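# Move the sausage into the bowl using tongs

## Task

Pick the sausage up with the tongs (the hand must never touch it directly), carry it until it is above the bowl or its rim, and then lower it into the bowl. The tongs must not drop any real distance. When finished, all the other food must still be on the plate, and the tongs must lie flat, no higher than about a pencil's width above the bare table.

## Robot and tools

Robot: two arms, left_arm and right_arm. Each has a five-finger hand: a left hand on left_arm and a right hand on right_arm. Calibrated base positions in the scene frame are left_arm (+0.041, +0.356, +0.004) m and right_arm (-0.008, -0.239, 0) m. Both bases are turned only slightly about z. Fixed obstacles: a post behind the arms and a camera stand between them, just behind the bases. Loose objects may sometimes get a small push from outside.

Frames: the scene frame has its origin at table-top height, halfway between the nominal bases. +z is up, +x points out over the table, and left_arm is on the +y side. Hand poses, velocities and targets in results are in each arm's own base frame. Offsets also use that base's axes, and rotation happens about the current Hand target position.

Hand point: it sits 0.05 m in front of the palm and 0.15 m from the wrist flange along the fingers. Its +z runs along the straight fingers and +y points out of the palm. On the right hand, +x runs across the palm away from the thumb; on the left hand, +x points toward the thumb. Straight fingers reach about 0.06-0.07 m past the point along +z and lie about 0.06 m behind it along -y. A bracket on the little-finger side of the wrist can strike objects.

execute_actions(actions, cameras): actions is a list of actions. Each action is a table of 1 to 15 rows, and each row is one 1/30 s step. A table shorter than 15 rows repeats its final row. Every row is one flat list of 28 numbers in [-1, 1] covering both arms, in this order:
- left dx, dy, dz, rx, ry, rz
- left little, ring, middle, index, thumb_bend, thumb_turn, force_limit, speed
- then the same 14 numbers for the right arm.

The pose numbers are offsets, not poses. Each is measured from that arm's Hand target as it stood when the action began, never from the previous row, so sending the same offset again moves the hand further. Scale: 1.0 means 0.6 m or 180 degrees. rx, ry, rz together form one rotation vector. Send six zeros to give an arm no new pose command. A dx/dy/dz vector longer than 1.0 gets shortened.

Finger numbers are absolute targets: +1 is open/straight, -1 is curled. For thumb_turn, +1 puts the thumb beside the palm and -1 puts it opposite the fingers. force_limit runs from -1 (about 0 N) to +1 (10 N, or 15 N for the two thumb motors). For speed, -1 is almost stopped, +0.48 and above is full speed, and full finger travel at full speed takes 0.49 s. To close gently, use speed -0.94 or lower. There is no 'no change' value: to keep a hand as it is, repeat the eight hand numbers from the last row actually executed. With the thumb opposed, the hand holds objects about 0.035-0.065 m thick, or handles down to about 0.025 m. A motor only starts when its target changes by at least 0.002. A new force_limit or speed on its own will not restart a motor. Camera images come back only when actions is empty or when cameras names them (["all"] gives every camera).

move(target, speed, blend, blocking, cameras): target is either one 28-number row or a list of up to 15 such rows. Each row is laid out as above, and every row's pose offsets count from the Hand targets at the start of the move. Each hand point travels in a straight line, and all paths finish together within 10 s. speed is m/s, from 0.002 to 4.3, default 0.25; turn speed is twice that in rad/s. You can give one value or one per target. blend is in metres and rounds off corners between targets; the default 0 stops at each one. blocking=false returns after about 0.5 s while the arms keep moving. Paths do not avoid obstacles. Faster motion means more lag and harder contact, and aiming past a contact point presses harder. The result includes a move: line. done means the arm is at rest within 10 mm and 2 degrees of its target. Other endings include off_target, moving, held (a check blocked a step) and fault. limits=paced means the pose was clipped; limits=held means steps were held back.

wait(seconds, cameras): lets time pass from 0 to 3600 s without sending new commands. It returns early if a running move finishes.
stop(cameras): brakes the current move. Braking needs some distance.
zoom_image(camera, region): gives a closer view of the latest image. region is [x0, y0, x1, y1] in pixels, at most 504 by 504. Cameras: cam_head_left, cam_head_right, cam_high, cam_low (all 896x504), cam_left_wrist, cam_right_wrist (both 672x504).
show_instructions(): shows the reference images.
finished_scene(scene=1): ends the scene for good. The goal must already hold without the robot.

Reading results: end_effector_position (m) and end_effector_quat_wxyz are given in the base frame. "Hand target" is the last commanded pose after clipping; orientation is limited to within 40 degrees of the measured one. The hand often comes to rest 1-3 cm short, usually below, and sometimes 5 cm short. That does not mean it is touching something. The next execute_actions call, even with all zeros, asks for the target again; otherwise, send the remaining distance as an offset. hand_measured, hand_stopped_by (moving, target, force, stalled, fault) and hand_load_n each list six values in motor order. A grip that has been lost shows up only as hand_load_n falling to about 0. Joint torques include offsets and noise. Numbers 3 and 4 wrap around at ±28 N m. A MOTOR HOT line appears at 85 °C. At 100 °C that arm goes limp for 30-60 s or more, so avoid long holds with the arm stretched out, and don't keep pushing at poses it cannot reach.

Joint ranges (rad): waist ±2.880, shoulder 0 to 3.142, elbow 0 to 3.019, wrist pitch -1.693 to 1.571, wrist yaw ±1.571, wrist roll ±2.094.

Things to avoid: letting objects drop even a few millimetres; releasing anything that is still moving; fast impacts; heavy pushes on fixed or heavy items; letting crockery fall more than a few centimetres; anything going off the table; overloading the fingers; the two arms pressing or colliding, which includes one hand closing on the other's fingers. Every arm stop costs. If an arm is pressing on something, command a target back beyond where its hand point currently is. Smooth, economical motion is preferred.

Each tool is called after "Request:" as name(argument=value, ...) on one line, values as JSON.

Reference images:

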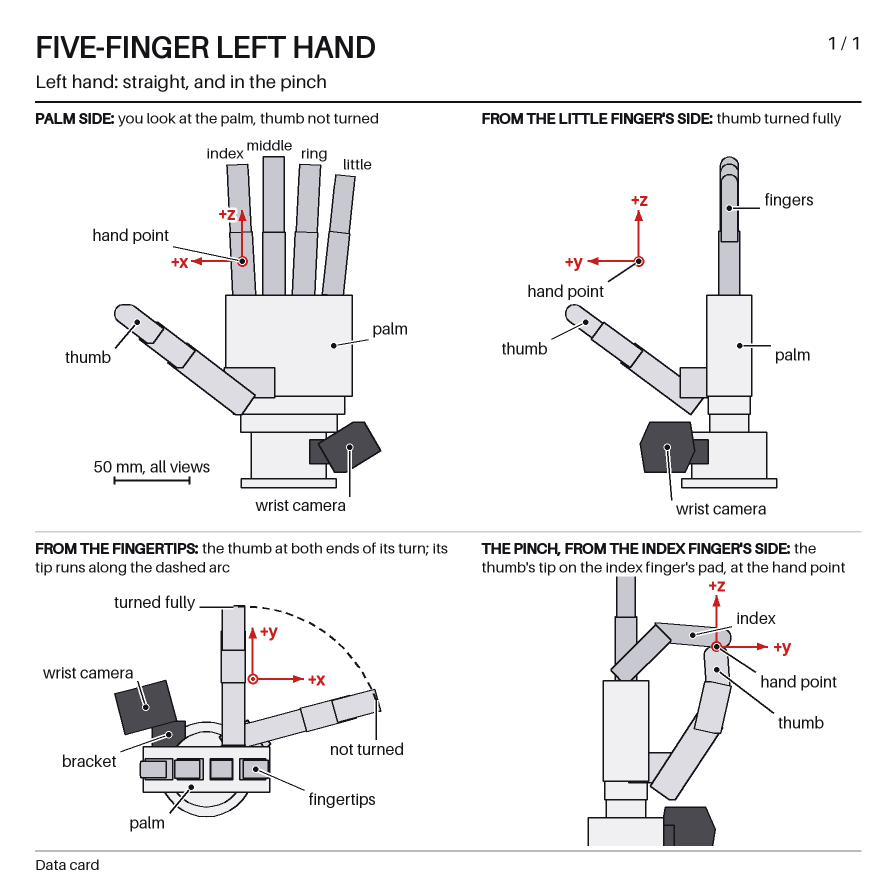

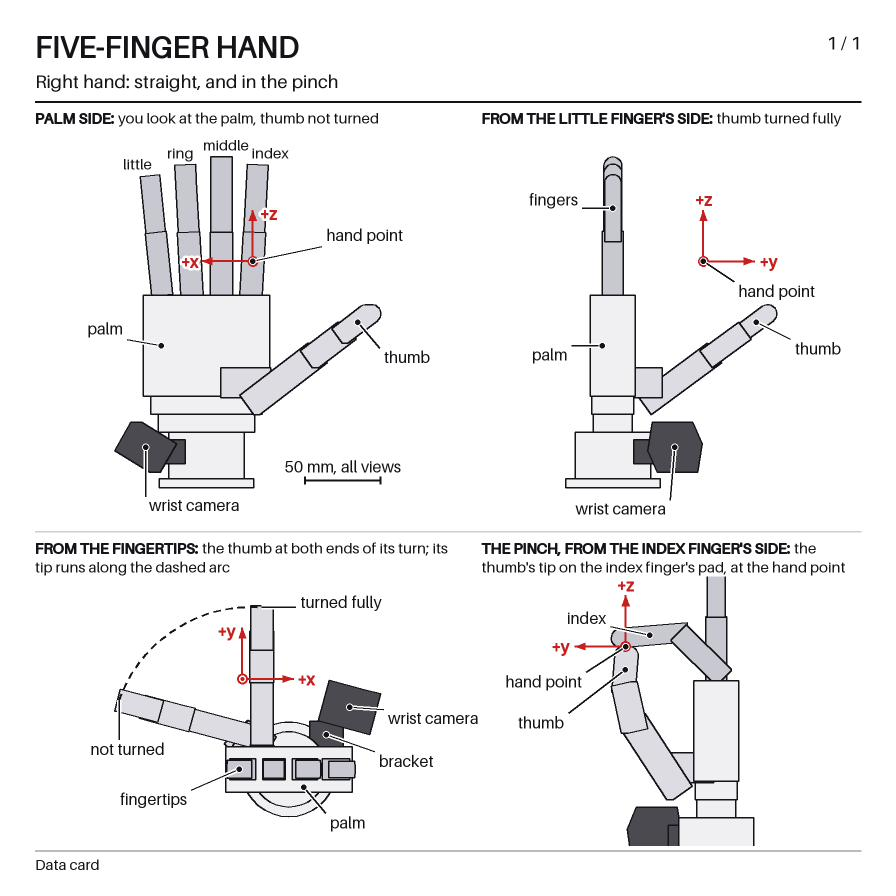

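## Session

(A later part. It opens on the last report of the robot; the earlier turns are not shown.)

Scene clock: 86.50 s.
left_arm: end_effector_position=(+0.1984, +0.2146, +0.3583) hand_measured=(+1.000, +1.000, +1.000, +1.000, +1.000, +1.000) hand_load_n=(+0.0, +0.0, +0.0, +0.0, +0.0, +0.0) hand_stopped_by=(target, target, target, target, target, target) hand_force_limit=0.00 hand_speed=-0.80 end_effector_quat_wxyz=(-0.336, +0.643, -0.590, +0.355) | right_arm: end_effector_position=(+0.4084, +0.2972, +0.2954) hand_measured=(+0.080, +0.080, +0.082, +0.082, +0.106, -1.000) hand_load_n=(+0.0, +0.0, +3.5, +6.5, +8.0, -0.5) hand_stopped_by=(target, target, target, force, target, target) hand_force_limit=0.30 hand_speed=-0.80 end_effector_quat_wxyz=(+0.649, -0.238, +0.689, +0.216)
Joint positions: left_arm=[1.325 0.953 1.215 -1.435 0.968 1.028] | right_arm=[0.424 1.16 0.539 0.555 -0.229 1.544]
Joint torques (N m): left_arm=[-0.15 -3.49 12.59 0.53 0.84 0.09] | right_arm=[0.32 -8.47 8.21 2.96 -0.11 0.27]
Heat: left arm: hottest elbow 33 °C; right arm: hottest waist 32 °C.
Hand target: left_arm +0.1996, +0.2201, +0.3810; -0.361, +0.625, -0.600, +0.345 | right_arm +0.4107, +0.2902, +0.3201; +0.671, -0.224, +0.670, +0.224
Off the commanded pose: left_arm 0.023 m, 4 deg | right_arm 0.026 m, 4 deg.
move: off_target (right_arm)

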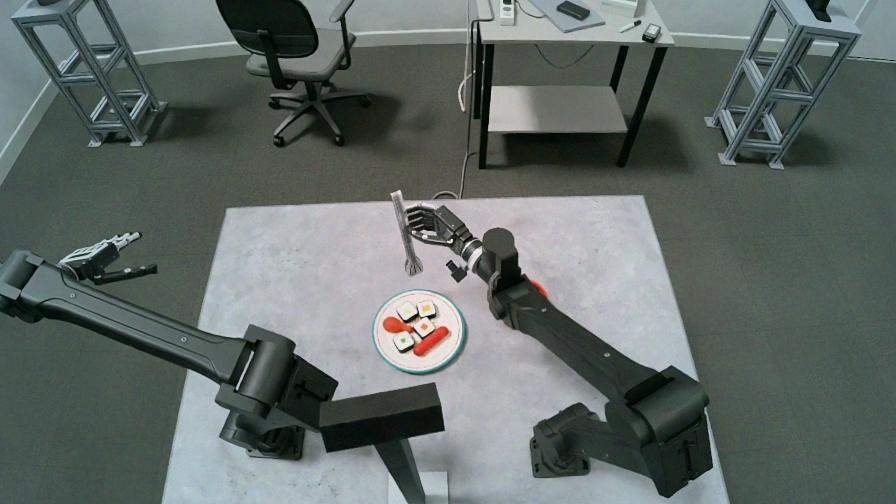

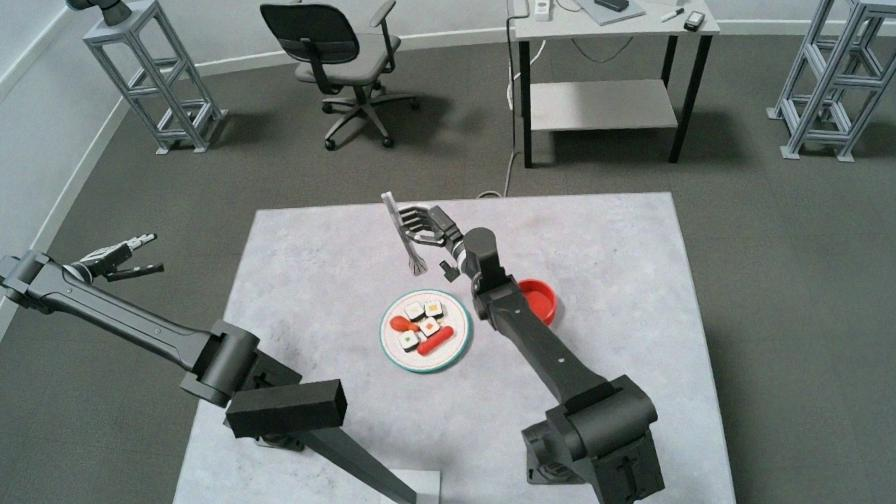

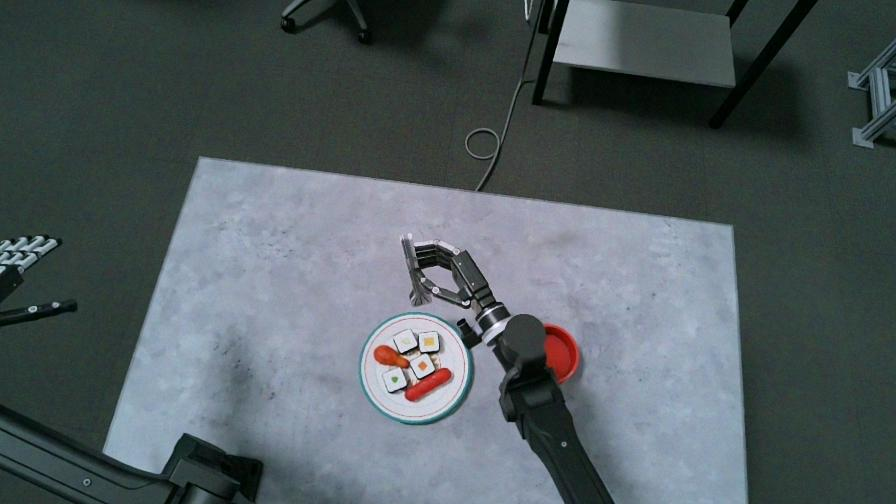

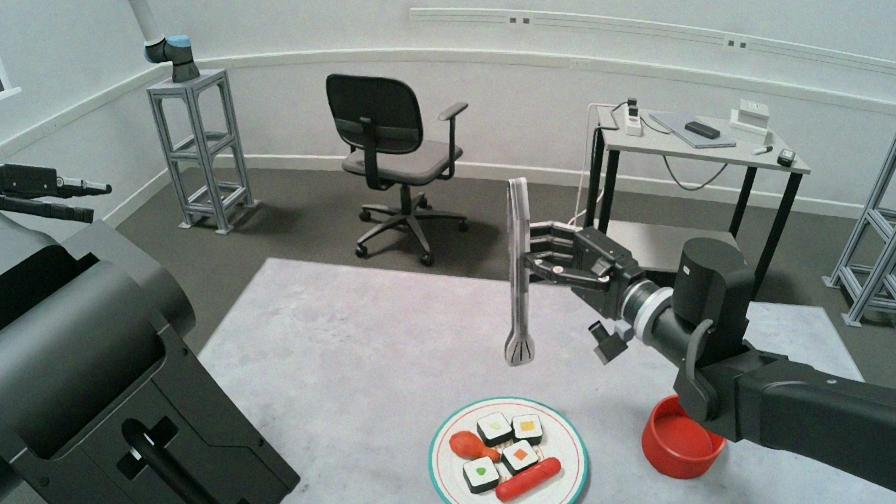

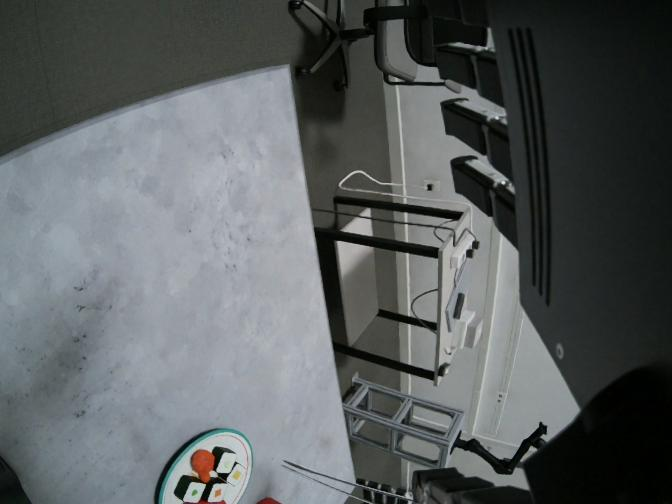

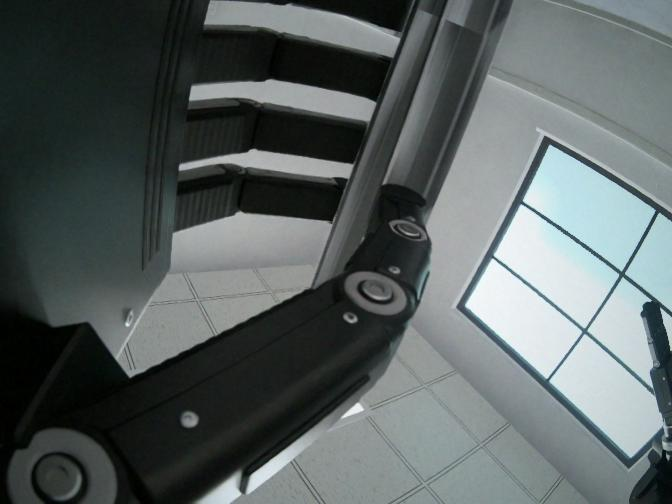

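Request:
execute_actions(actions=[])

Scene clock: 88.03 s.
left_arm: end_effector_position=(+0.1984, +0.2146, +0.3583) hand_measured=(+1.000, +1.000, +1.000, +1.000, +1.000, +1.000) hand_load_n=(+0.0, +0.0, +0.0, +0.0, +0.0, -0.5) hand_stopped_by=(target, target, target, target, target, target) hand_force_limit=0.00 hand_speed=-0.80 end_effector_quat_wxyz=(-0.336, +0.643, -0.590, +0.355) | right_arm: end_effector_position=(+0.4084, +0.2972, +0.2954) hand_measured=(+0.080, +0.080, +0.082, +0.082, +0.106, -1.000) hand_load_n=(+0.0, +0.5, +3.5, +6.5, +8.5, +0.0) hand_stopped_by=(target, target, target, force, target, target) hand_force_limit=0.30 hand_speed=-0.80 end_effector_quat_wxyz=(+0.649, -0.238, +0.689, +0.216)
Joint positions: left_arm=[1.325 0.953 1.215 -1.435 0.968 1.028] | right_arm=[0.424 1.16 0.539 0.555 -0.229 1.544]
Joint velocities: within noise
Joint torques (N m): left_arm=[-0.03 -3.55 12.57 0.51 0.84 0.09] | right_arm=[0.26 -8.23 8.25 2.96 -0.07 0.23]
Heat: left arm: hottest elbow 33 °C; right arm: hottest waist 32 °C.
Hand target: left_arm +0.1996, +0.2201, +0.3810; -0.361, +0.625, -0.600, +0.345 | right_arm +0.4107, +0.2902, +0.3201; +0.671, -0.224, +0.670, +0.224
Off the commanded pose: left_arm 0.023 m, 4 deg | right_arm 0.026 m, 4 deg.

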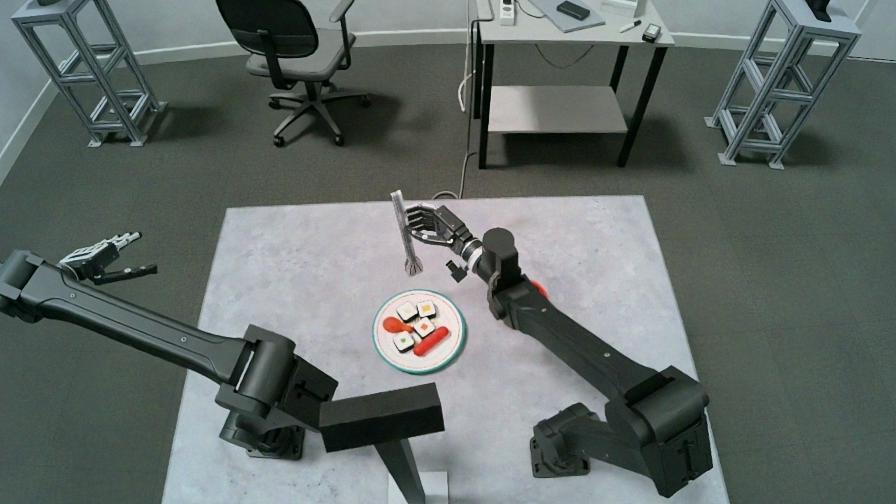

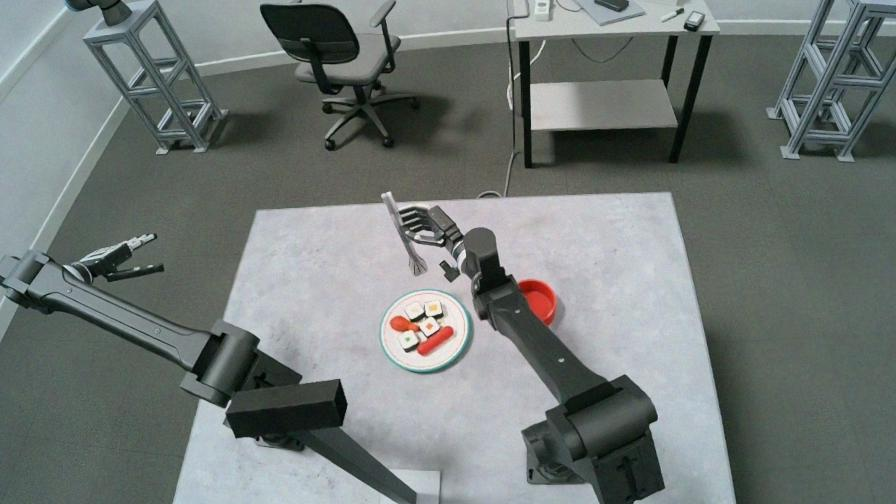

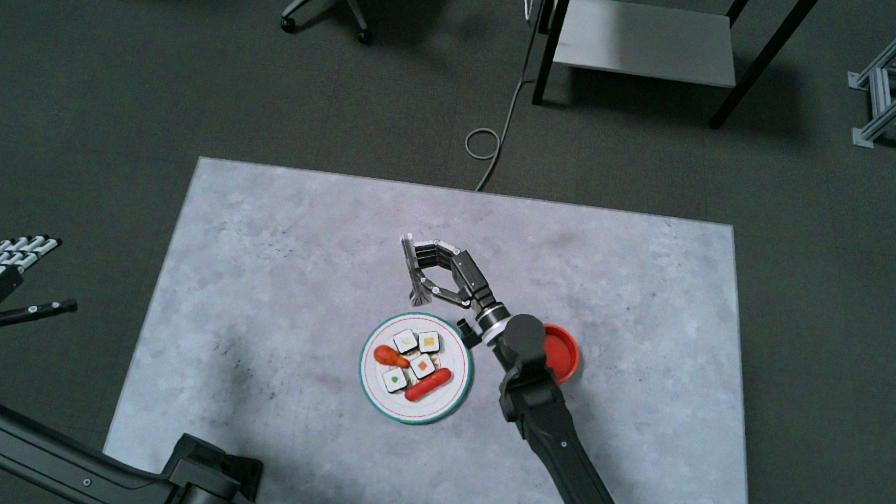

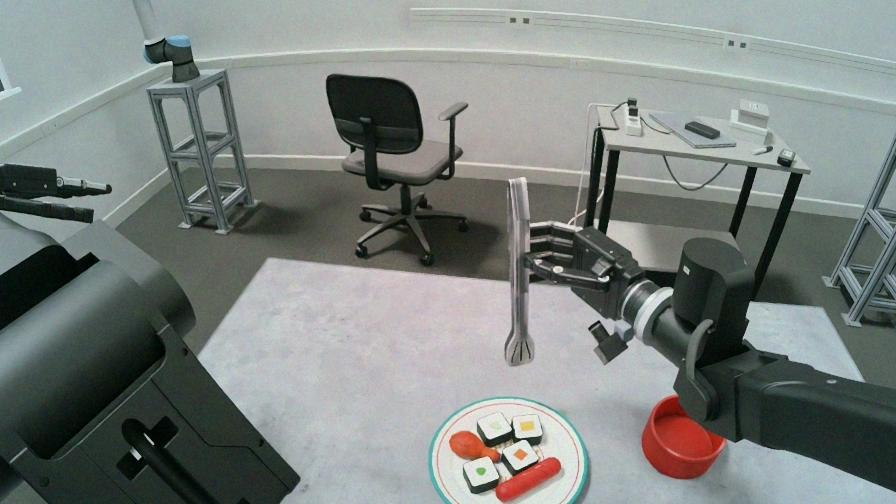

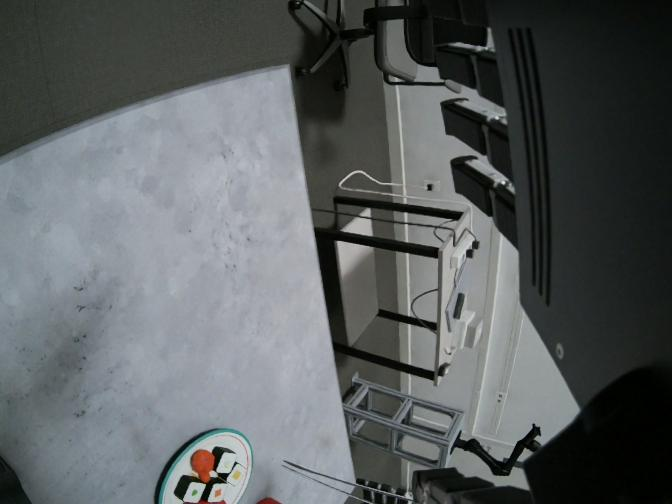

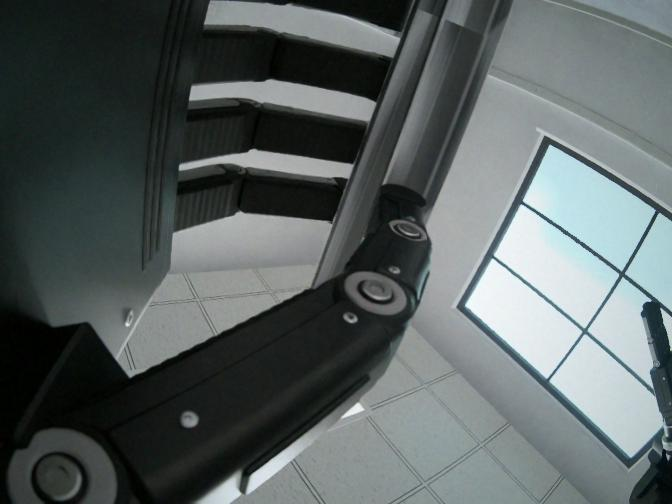

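Request:
zoom_image(camera="cam_high", region=[350, 300, 490, 430])

Request:
zoom_image(camera="cam_low", region=[420, 380, 600, 504])

Scaled by 3.600 from the camera's image (finer frame: 1280x720).

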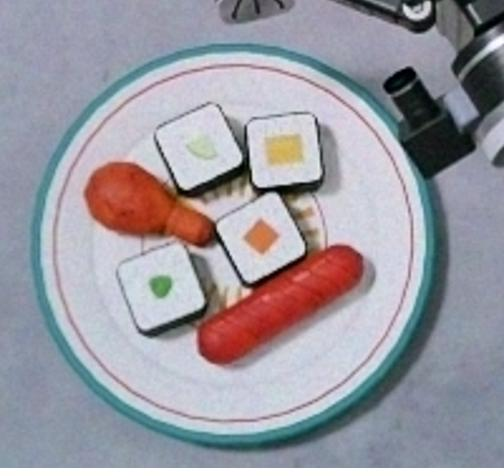

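Scaled by 2.800 from the camera's image (finer frame: 1280x720).

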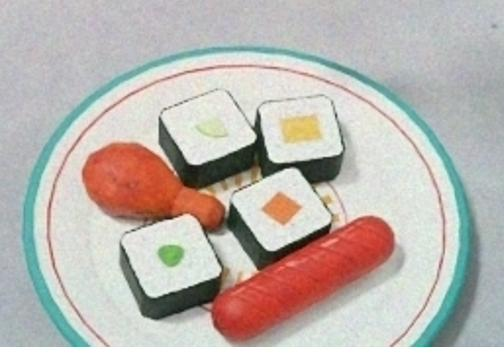

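Request:
execute_actions(actions=[[[0,0,0,0,0,0,1,1,1,1,1,1,0,-0.8,0,0,0,0,0,0,0.2,0.2,0.2,0.2,0.15,-1,0.3,-0.85]]], cameras=["cam_high","cam_low"])

Scene clock: 91.43 s.
left_arm: end_effector_position=(+0.1984, +0.2146, +0.3583) hand_measured=(+1.000, +1.000, +1.000, +1.000, +1.000, +1.000) hand_load_n=(+0.0, +0.0, +0.0, +0.0, +0.0, +0.0) hand_stopped_by=(target, target, target, target, target, target) hand_force_limit=0.00 hand_speed=-0.80 end_effector_quat_wxyz=(-0.336, +0.643, -0.590, +0.355) | right_arm: end_effector_position=(+0.4084, +0.2971, +0.2955) hand_measured=(+0.200, +0.200, +0.200, +0.200, +0.152, -1.000) hand_load_n=(+0.0, +1.5, +1.5, +2.0, +5.0, -0.5) hand_stopped_by=(target, target, target, target, target, target) hand_force_limit=0.30 hand_speed=-0.85 end_effector_quat_wxyz=(+0.649, -0.238, +0.690, +0.216)
Joint positions: left_arm=[1.325 0.953 1.215 -1.435 0.968 1.028] | right_arm=[0.424 1.16 0.539 0.555 -0.229 1.545]
Joint torques (N m): left_arm=[-0.15 -3.49 12.57 0.51 0.84 0.1] | right_arm=[0.09 -8.23 8.03 2.96 -0.11 0.23]
Heat: left arm: hottest elbow 34 °C; right arm: hottest waist 32 °C.
Hand target: left_arm +0.1996, +0.2201, +0.3810; -0.361, +0.625, -0.600, +0.345 | right_arm +0.4107, +0.2902, +0.3201; +0.671, -0.224, +0.670, +0.224
Off the commanded pose: left_arm 0.023 m, 4 deg | right_arm 0.026 m, 4 deg.

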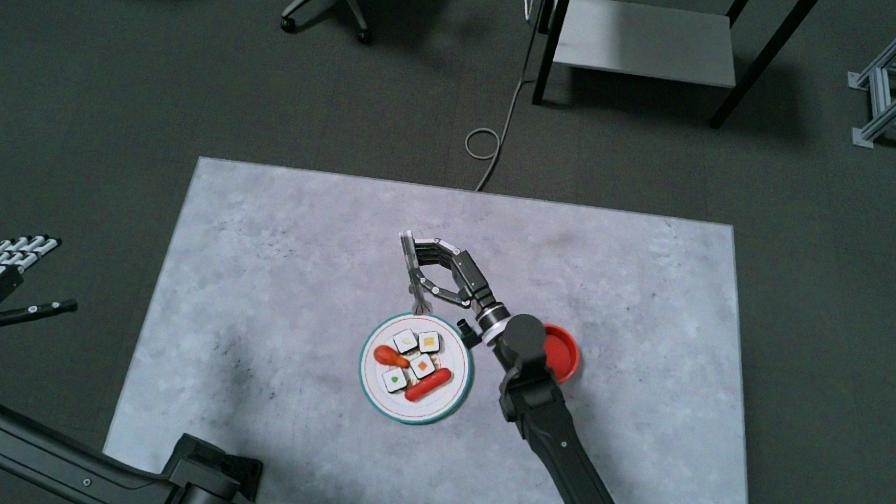

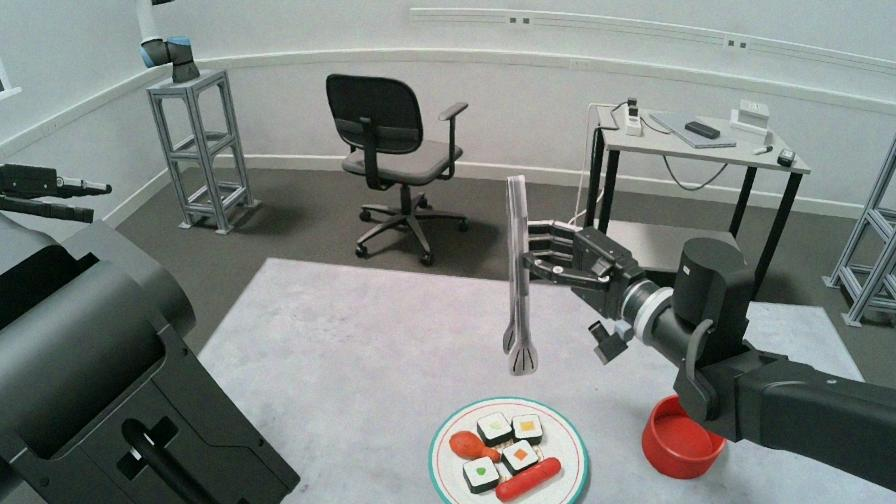

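Request:
move(target=[0,0,0,0,0,0,1,1,1,1,1,1,0,-0.8,-0.25,-0.09,0,0,0,0,0.2,0.2,0.2,0.2,0.15,-1,0.3,-0.85], speed=0.12, cameras=["cam_high","cam_low","cam_head_left","cam_head_right"])

Scene clock: 93.80 s.
left_arm: end_effector_position=(+0.1984, +0.2146, +0.3583) hand_measured=(+1.000, +1.000, +1.000, +1.000, +1.000, +1.000) hand_load_n=(+0.0, +0.0, +0.0, +0.0, +0.0, +0.0) hand_stopped_by=(target, target, target, target, target, target) hand_force_limit=0.00 hand_speed=-0.80 end_effector_quat_wxyz=(-0.336, +0.643, -0.590, +0.355) | right_arm: end_effector_position=(+0.2604, +0.2321, +0.3150) hand_measured=(+0.200, +0.200, +0.200, +0.200, +0.152, -1.000) hand_load_n=(+0.0, +1.5, +1.5, +2.0, +4.5, +0.0) hand_stopped_by=(target, target, target, target, target, target) hand_force_limit=0.30 hand_speed=-0.85 end_effector_quat_wxyz=(+0.676, -0.229, +0.667, +0.214)
Joint positions: left_arm=[1.325 0.953 1.215 -1.435 0.968 1.028] | right_arm=[0.451 0.428 0.257 0.176 -0.186 1.547]
Joint torques (N m): left_arm=[-0.15 -3.55 12.55 0.5 0.84 0.09] | right_arm=[2.67 1.9 9.84 1.18 0.21 0.25]
Heat: left arm: hottest elbow 34 °C; right arm: hottest waist 32 °C.
Hand target: left_arm +0.1996, +0.2201, +0.3810; -0.361, +0.625, -0.600, +0.345 | right_arm +0.2607, +0.2362, +0.3201; +0.671, -0.224, +0.670, +0.224
Off the commanded pose: left_arm 0.023 m, 4 deg | right_arm 0.007 m, 1 deg.
move: done
Images, in order (width x height): cam_head_left 896x504, cam_head_right 896x504, cam_high 896x504, cam_low 896x504.

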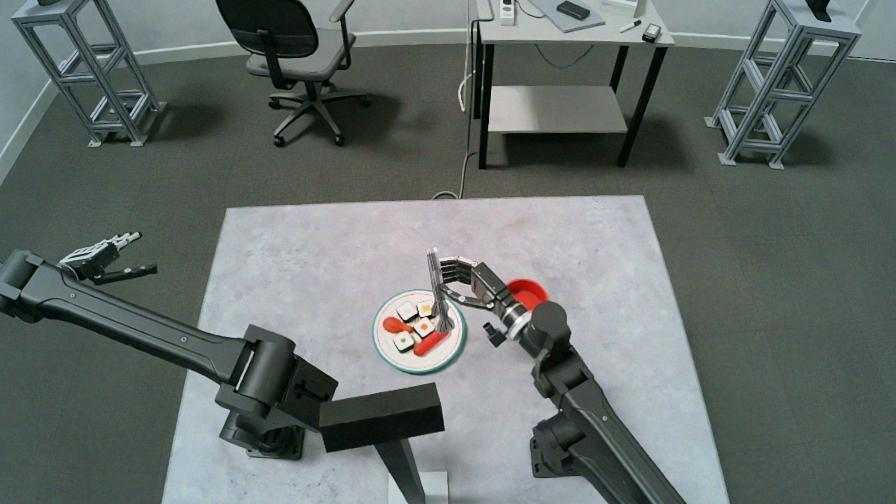

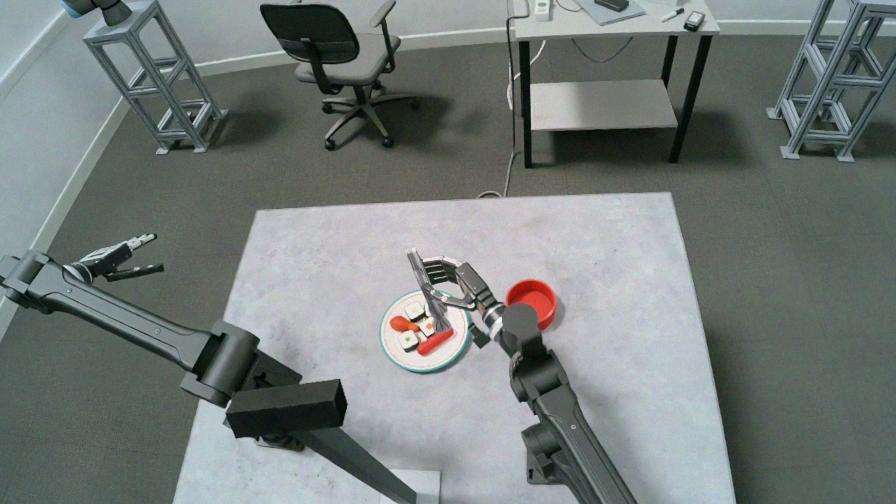

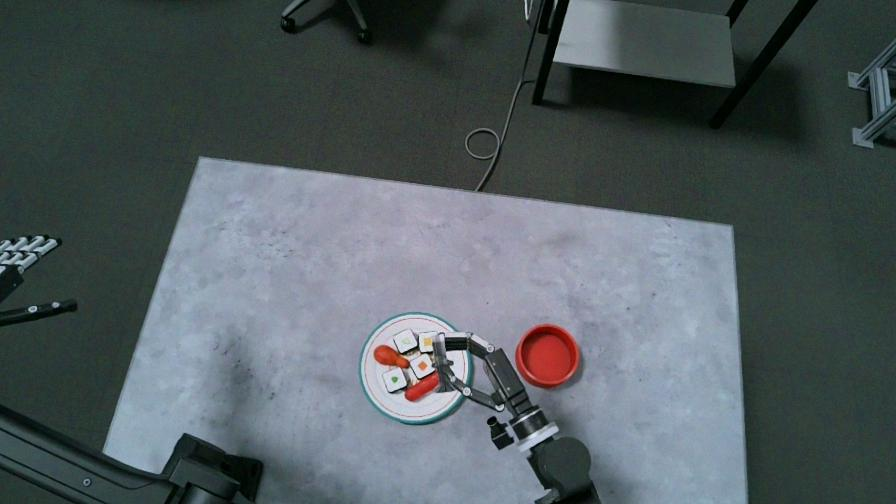

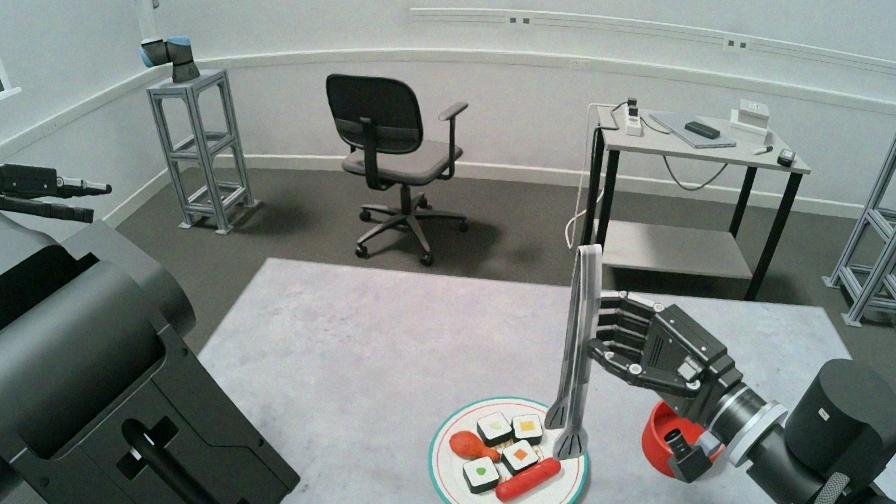

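Request:
zoom_image(camera="cam_high", region=[360, 310, 500, 420])

Request:
zoom_image(camera="cam_low", region=[440, 360, 640, 504])

Request:
zoom_image(camera="cam_head_left", region=[370, 240, 510, 380])

Request:
zoom_image(camera="cam_head_right", region=[370, 240, 510, 380])

Scaled by 3.600 from the camera's image (finer frame: 1280x720).

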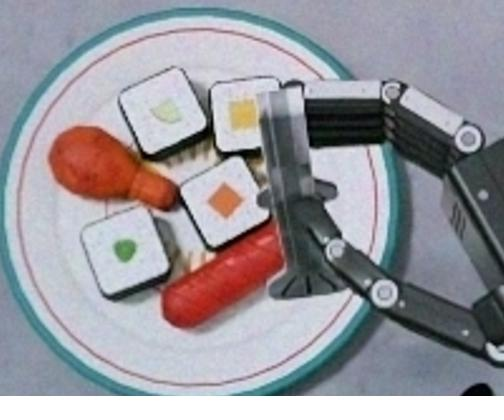

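Scaled by 2.520 from the camera's image (finer frame: 1280x720).

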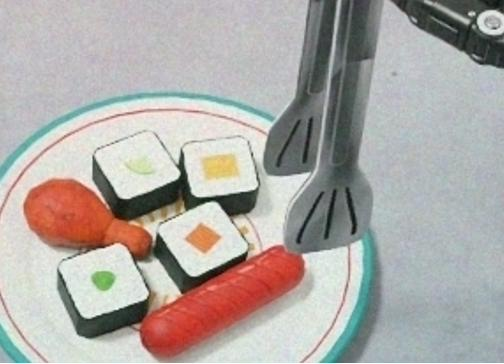

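Scaled by 3.600 from the camera's image (finer frame: 1280x720).

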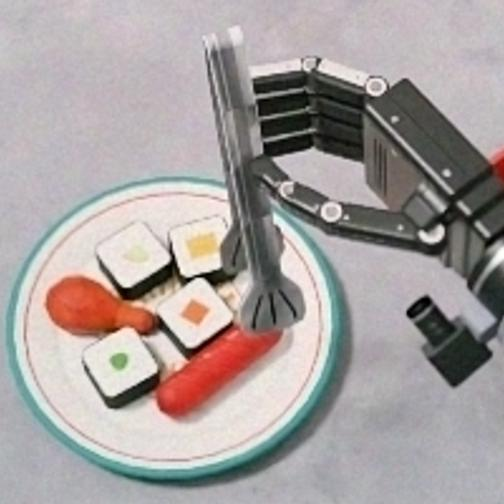

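Scaled by 3.600 from the camera's image (finer frame: 1280x720).

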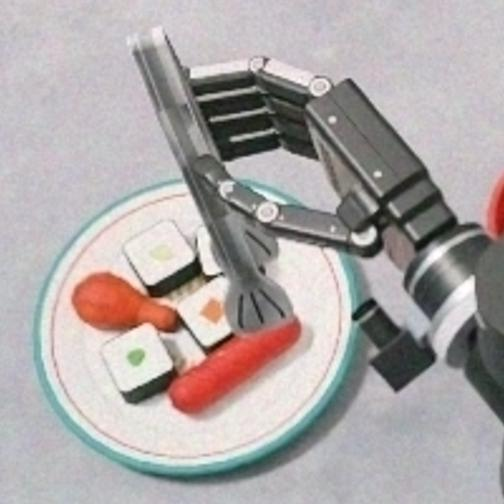

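Request:
move(target=[0,0,0,0,0,0,1,1,1,1,1,1,0,-0.8,0.067,0,0,0,0,0.133,0.2,0.2,0.2,0.2,0.15,-1,0.3,-0.85], speed=0.12, cameras=["cam_high","cam_low","cam_head_left","cam_head_right"])

Request:
zoom_image(camera="cam_high", region=[360, 310, 500, 420])

Request:
zoom_image(camera="cam_low", region=[440, 360, 640, 504])

Request:
zoom_image(camera="cam_head_left", region=[370, 240, 510, 380])

Scene clock: 101.50 s.
left_arm: end_effector_position=(+0.1984, +0.2146, +0.3583) hand_measured=(+1.000, +1.000, +1.000, +1.000, +1.000, +1.000) hand_load_n=(+0.0, +0.0, +0.0, +0.0, +0.0, +0.0) hand_stopped_by=(target, target, target, target, target, target) hand_force_limit=0.00 hand_speed=-0.80 end_effector_quat_wxyz=(-0.336, +0.643, -0.590, +0.355) | right_arm: end_effector_position=(+0.2911, +0.2394, +0.2877) hand_measured=(+0.200, +0.200, +0.200, +0.200, +0.152, -1.000) hand_load_n=(+0.0, +1.5, +1.5, +2.0, +5.0, -0.5) hand_stopped_by=(target, target, target, target, target, target) hand_force_limit=0.30 hand_speed=-0.85 end_effector_quat_wxyz=(+0.582, -0.355, +0.634, +0.364)
Joint positions: left_arm=[1.325 0.953 1.215 -1.435 0.968 1.028] | right_arm=[0.16 0.947 0.378 0.477 -0.907 1.547]
Joint torques (N m): left_arm=[-0.03 -3.49 12.57 0.51 0.84 0.1] | right_arm=[-0.09 -2.78 11.23 2.44 -0.24 0.19]
Heat: left arm: hottest elbow 34 °C; right arm: hottest waist 32 °C.
Hand target: left_arm +0.1996, +0.2201, +0.3810; -0.361, +0.625, -0.600, +0.345 | right_arm +0.3009, +0.2362, +0.3201; +0.610, -0.358, +0.609, +0.358
Off the commanded pose: left_arm 0.023 m, 4 deg | right_arm 0.034 m, 4 deg.
move: off_target (right_arm)
Images, in order (width x height): cam_head_left 896x504, cam_head_right 896x504, cam_high 896x504, cam_low 896x504.

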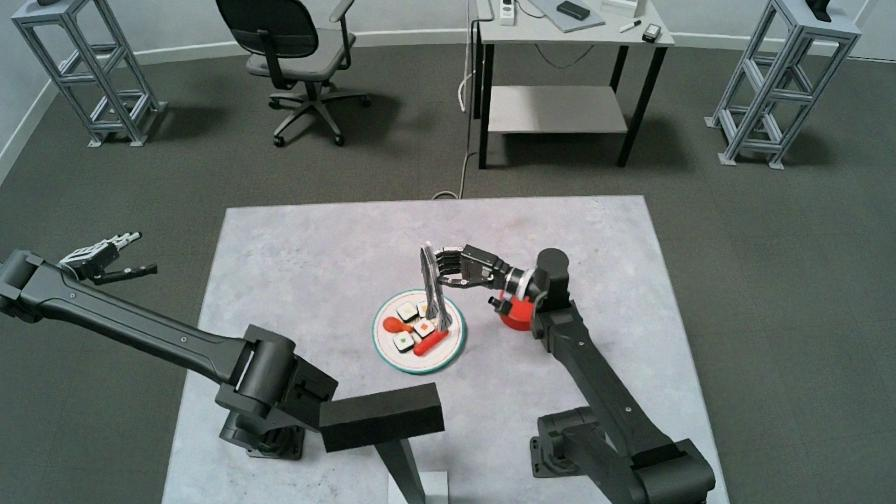

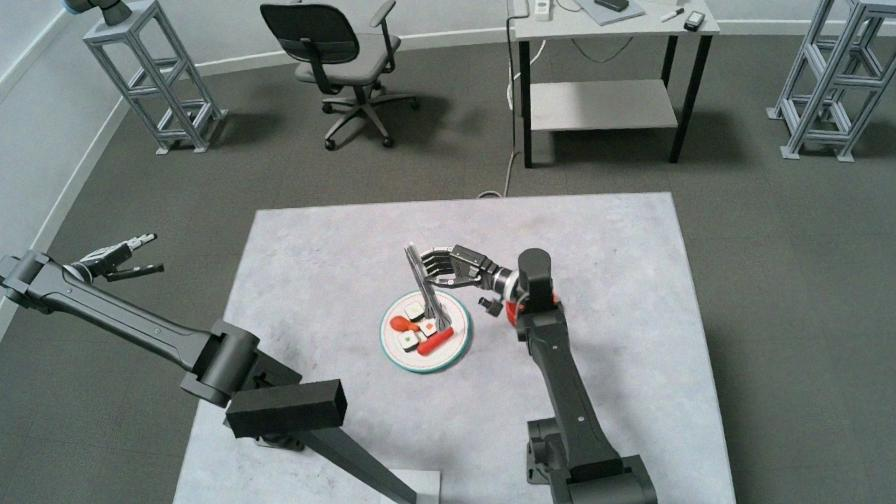

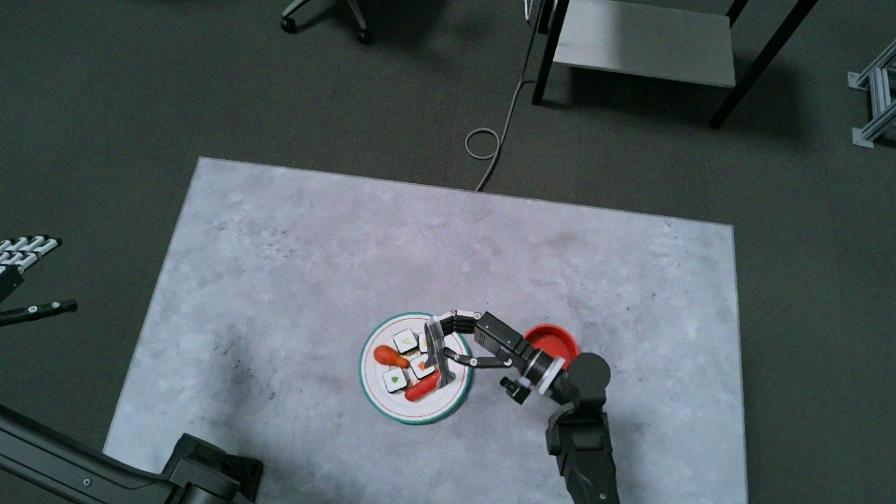

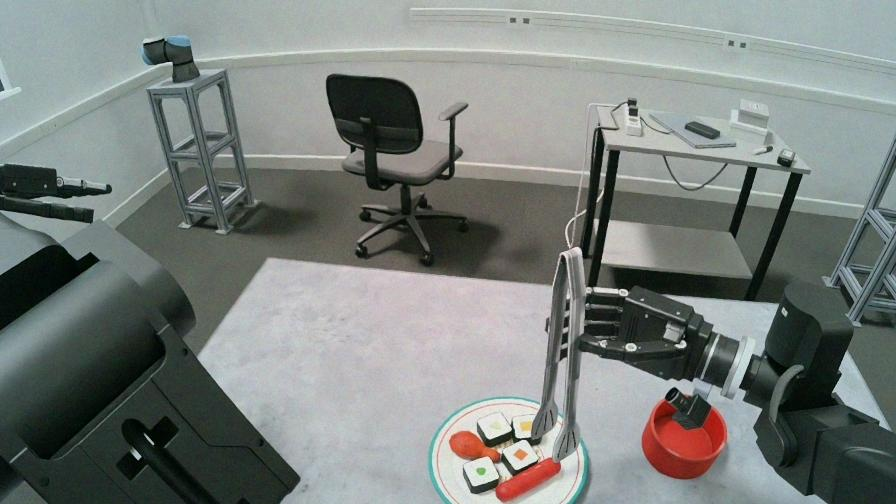

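Scaled by 3.600 from the camera's image (finer frame: 1280x720).

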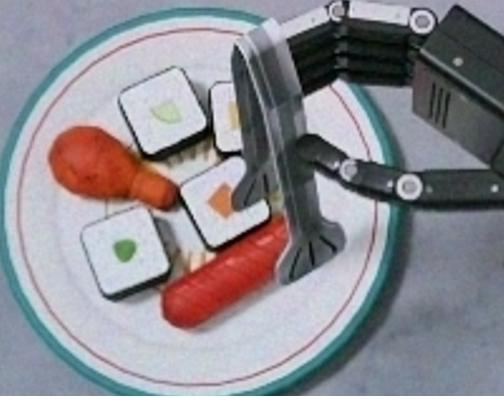

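Scaled by 2.520 from the camera's image (finer frame: 1280x720).

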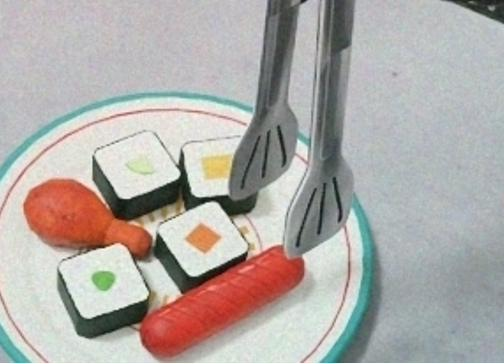

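Scaled by 3.600 from the camera's image (finer frame: 1280x720).

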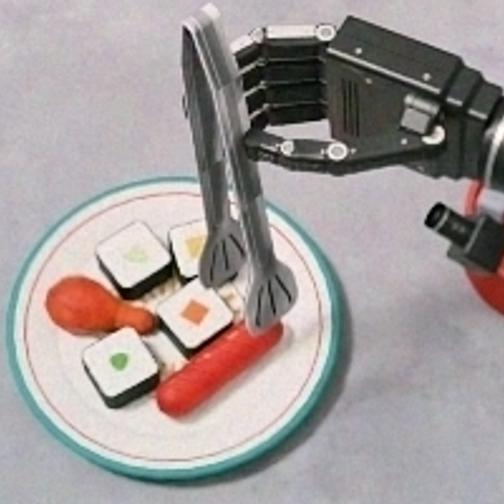

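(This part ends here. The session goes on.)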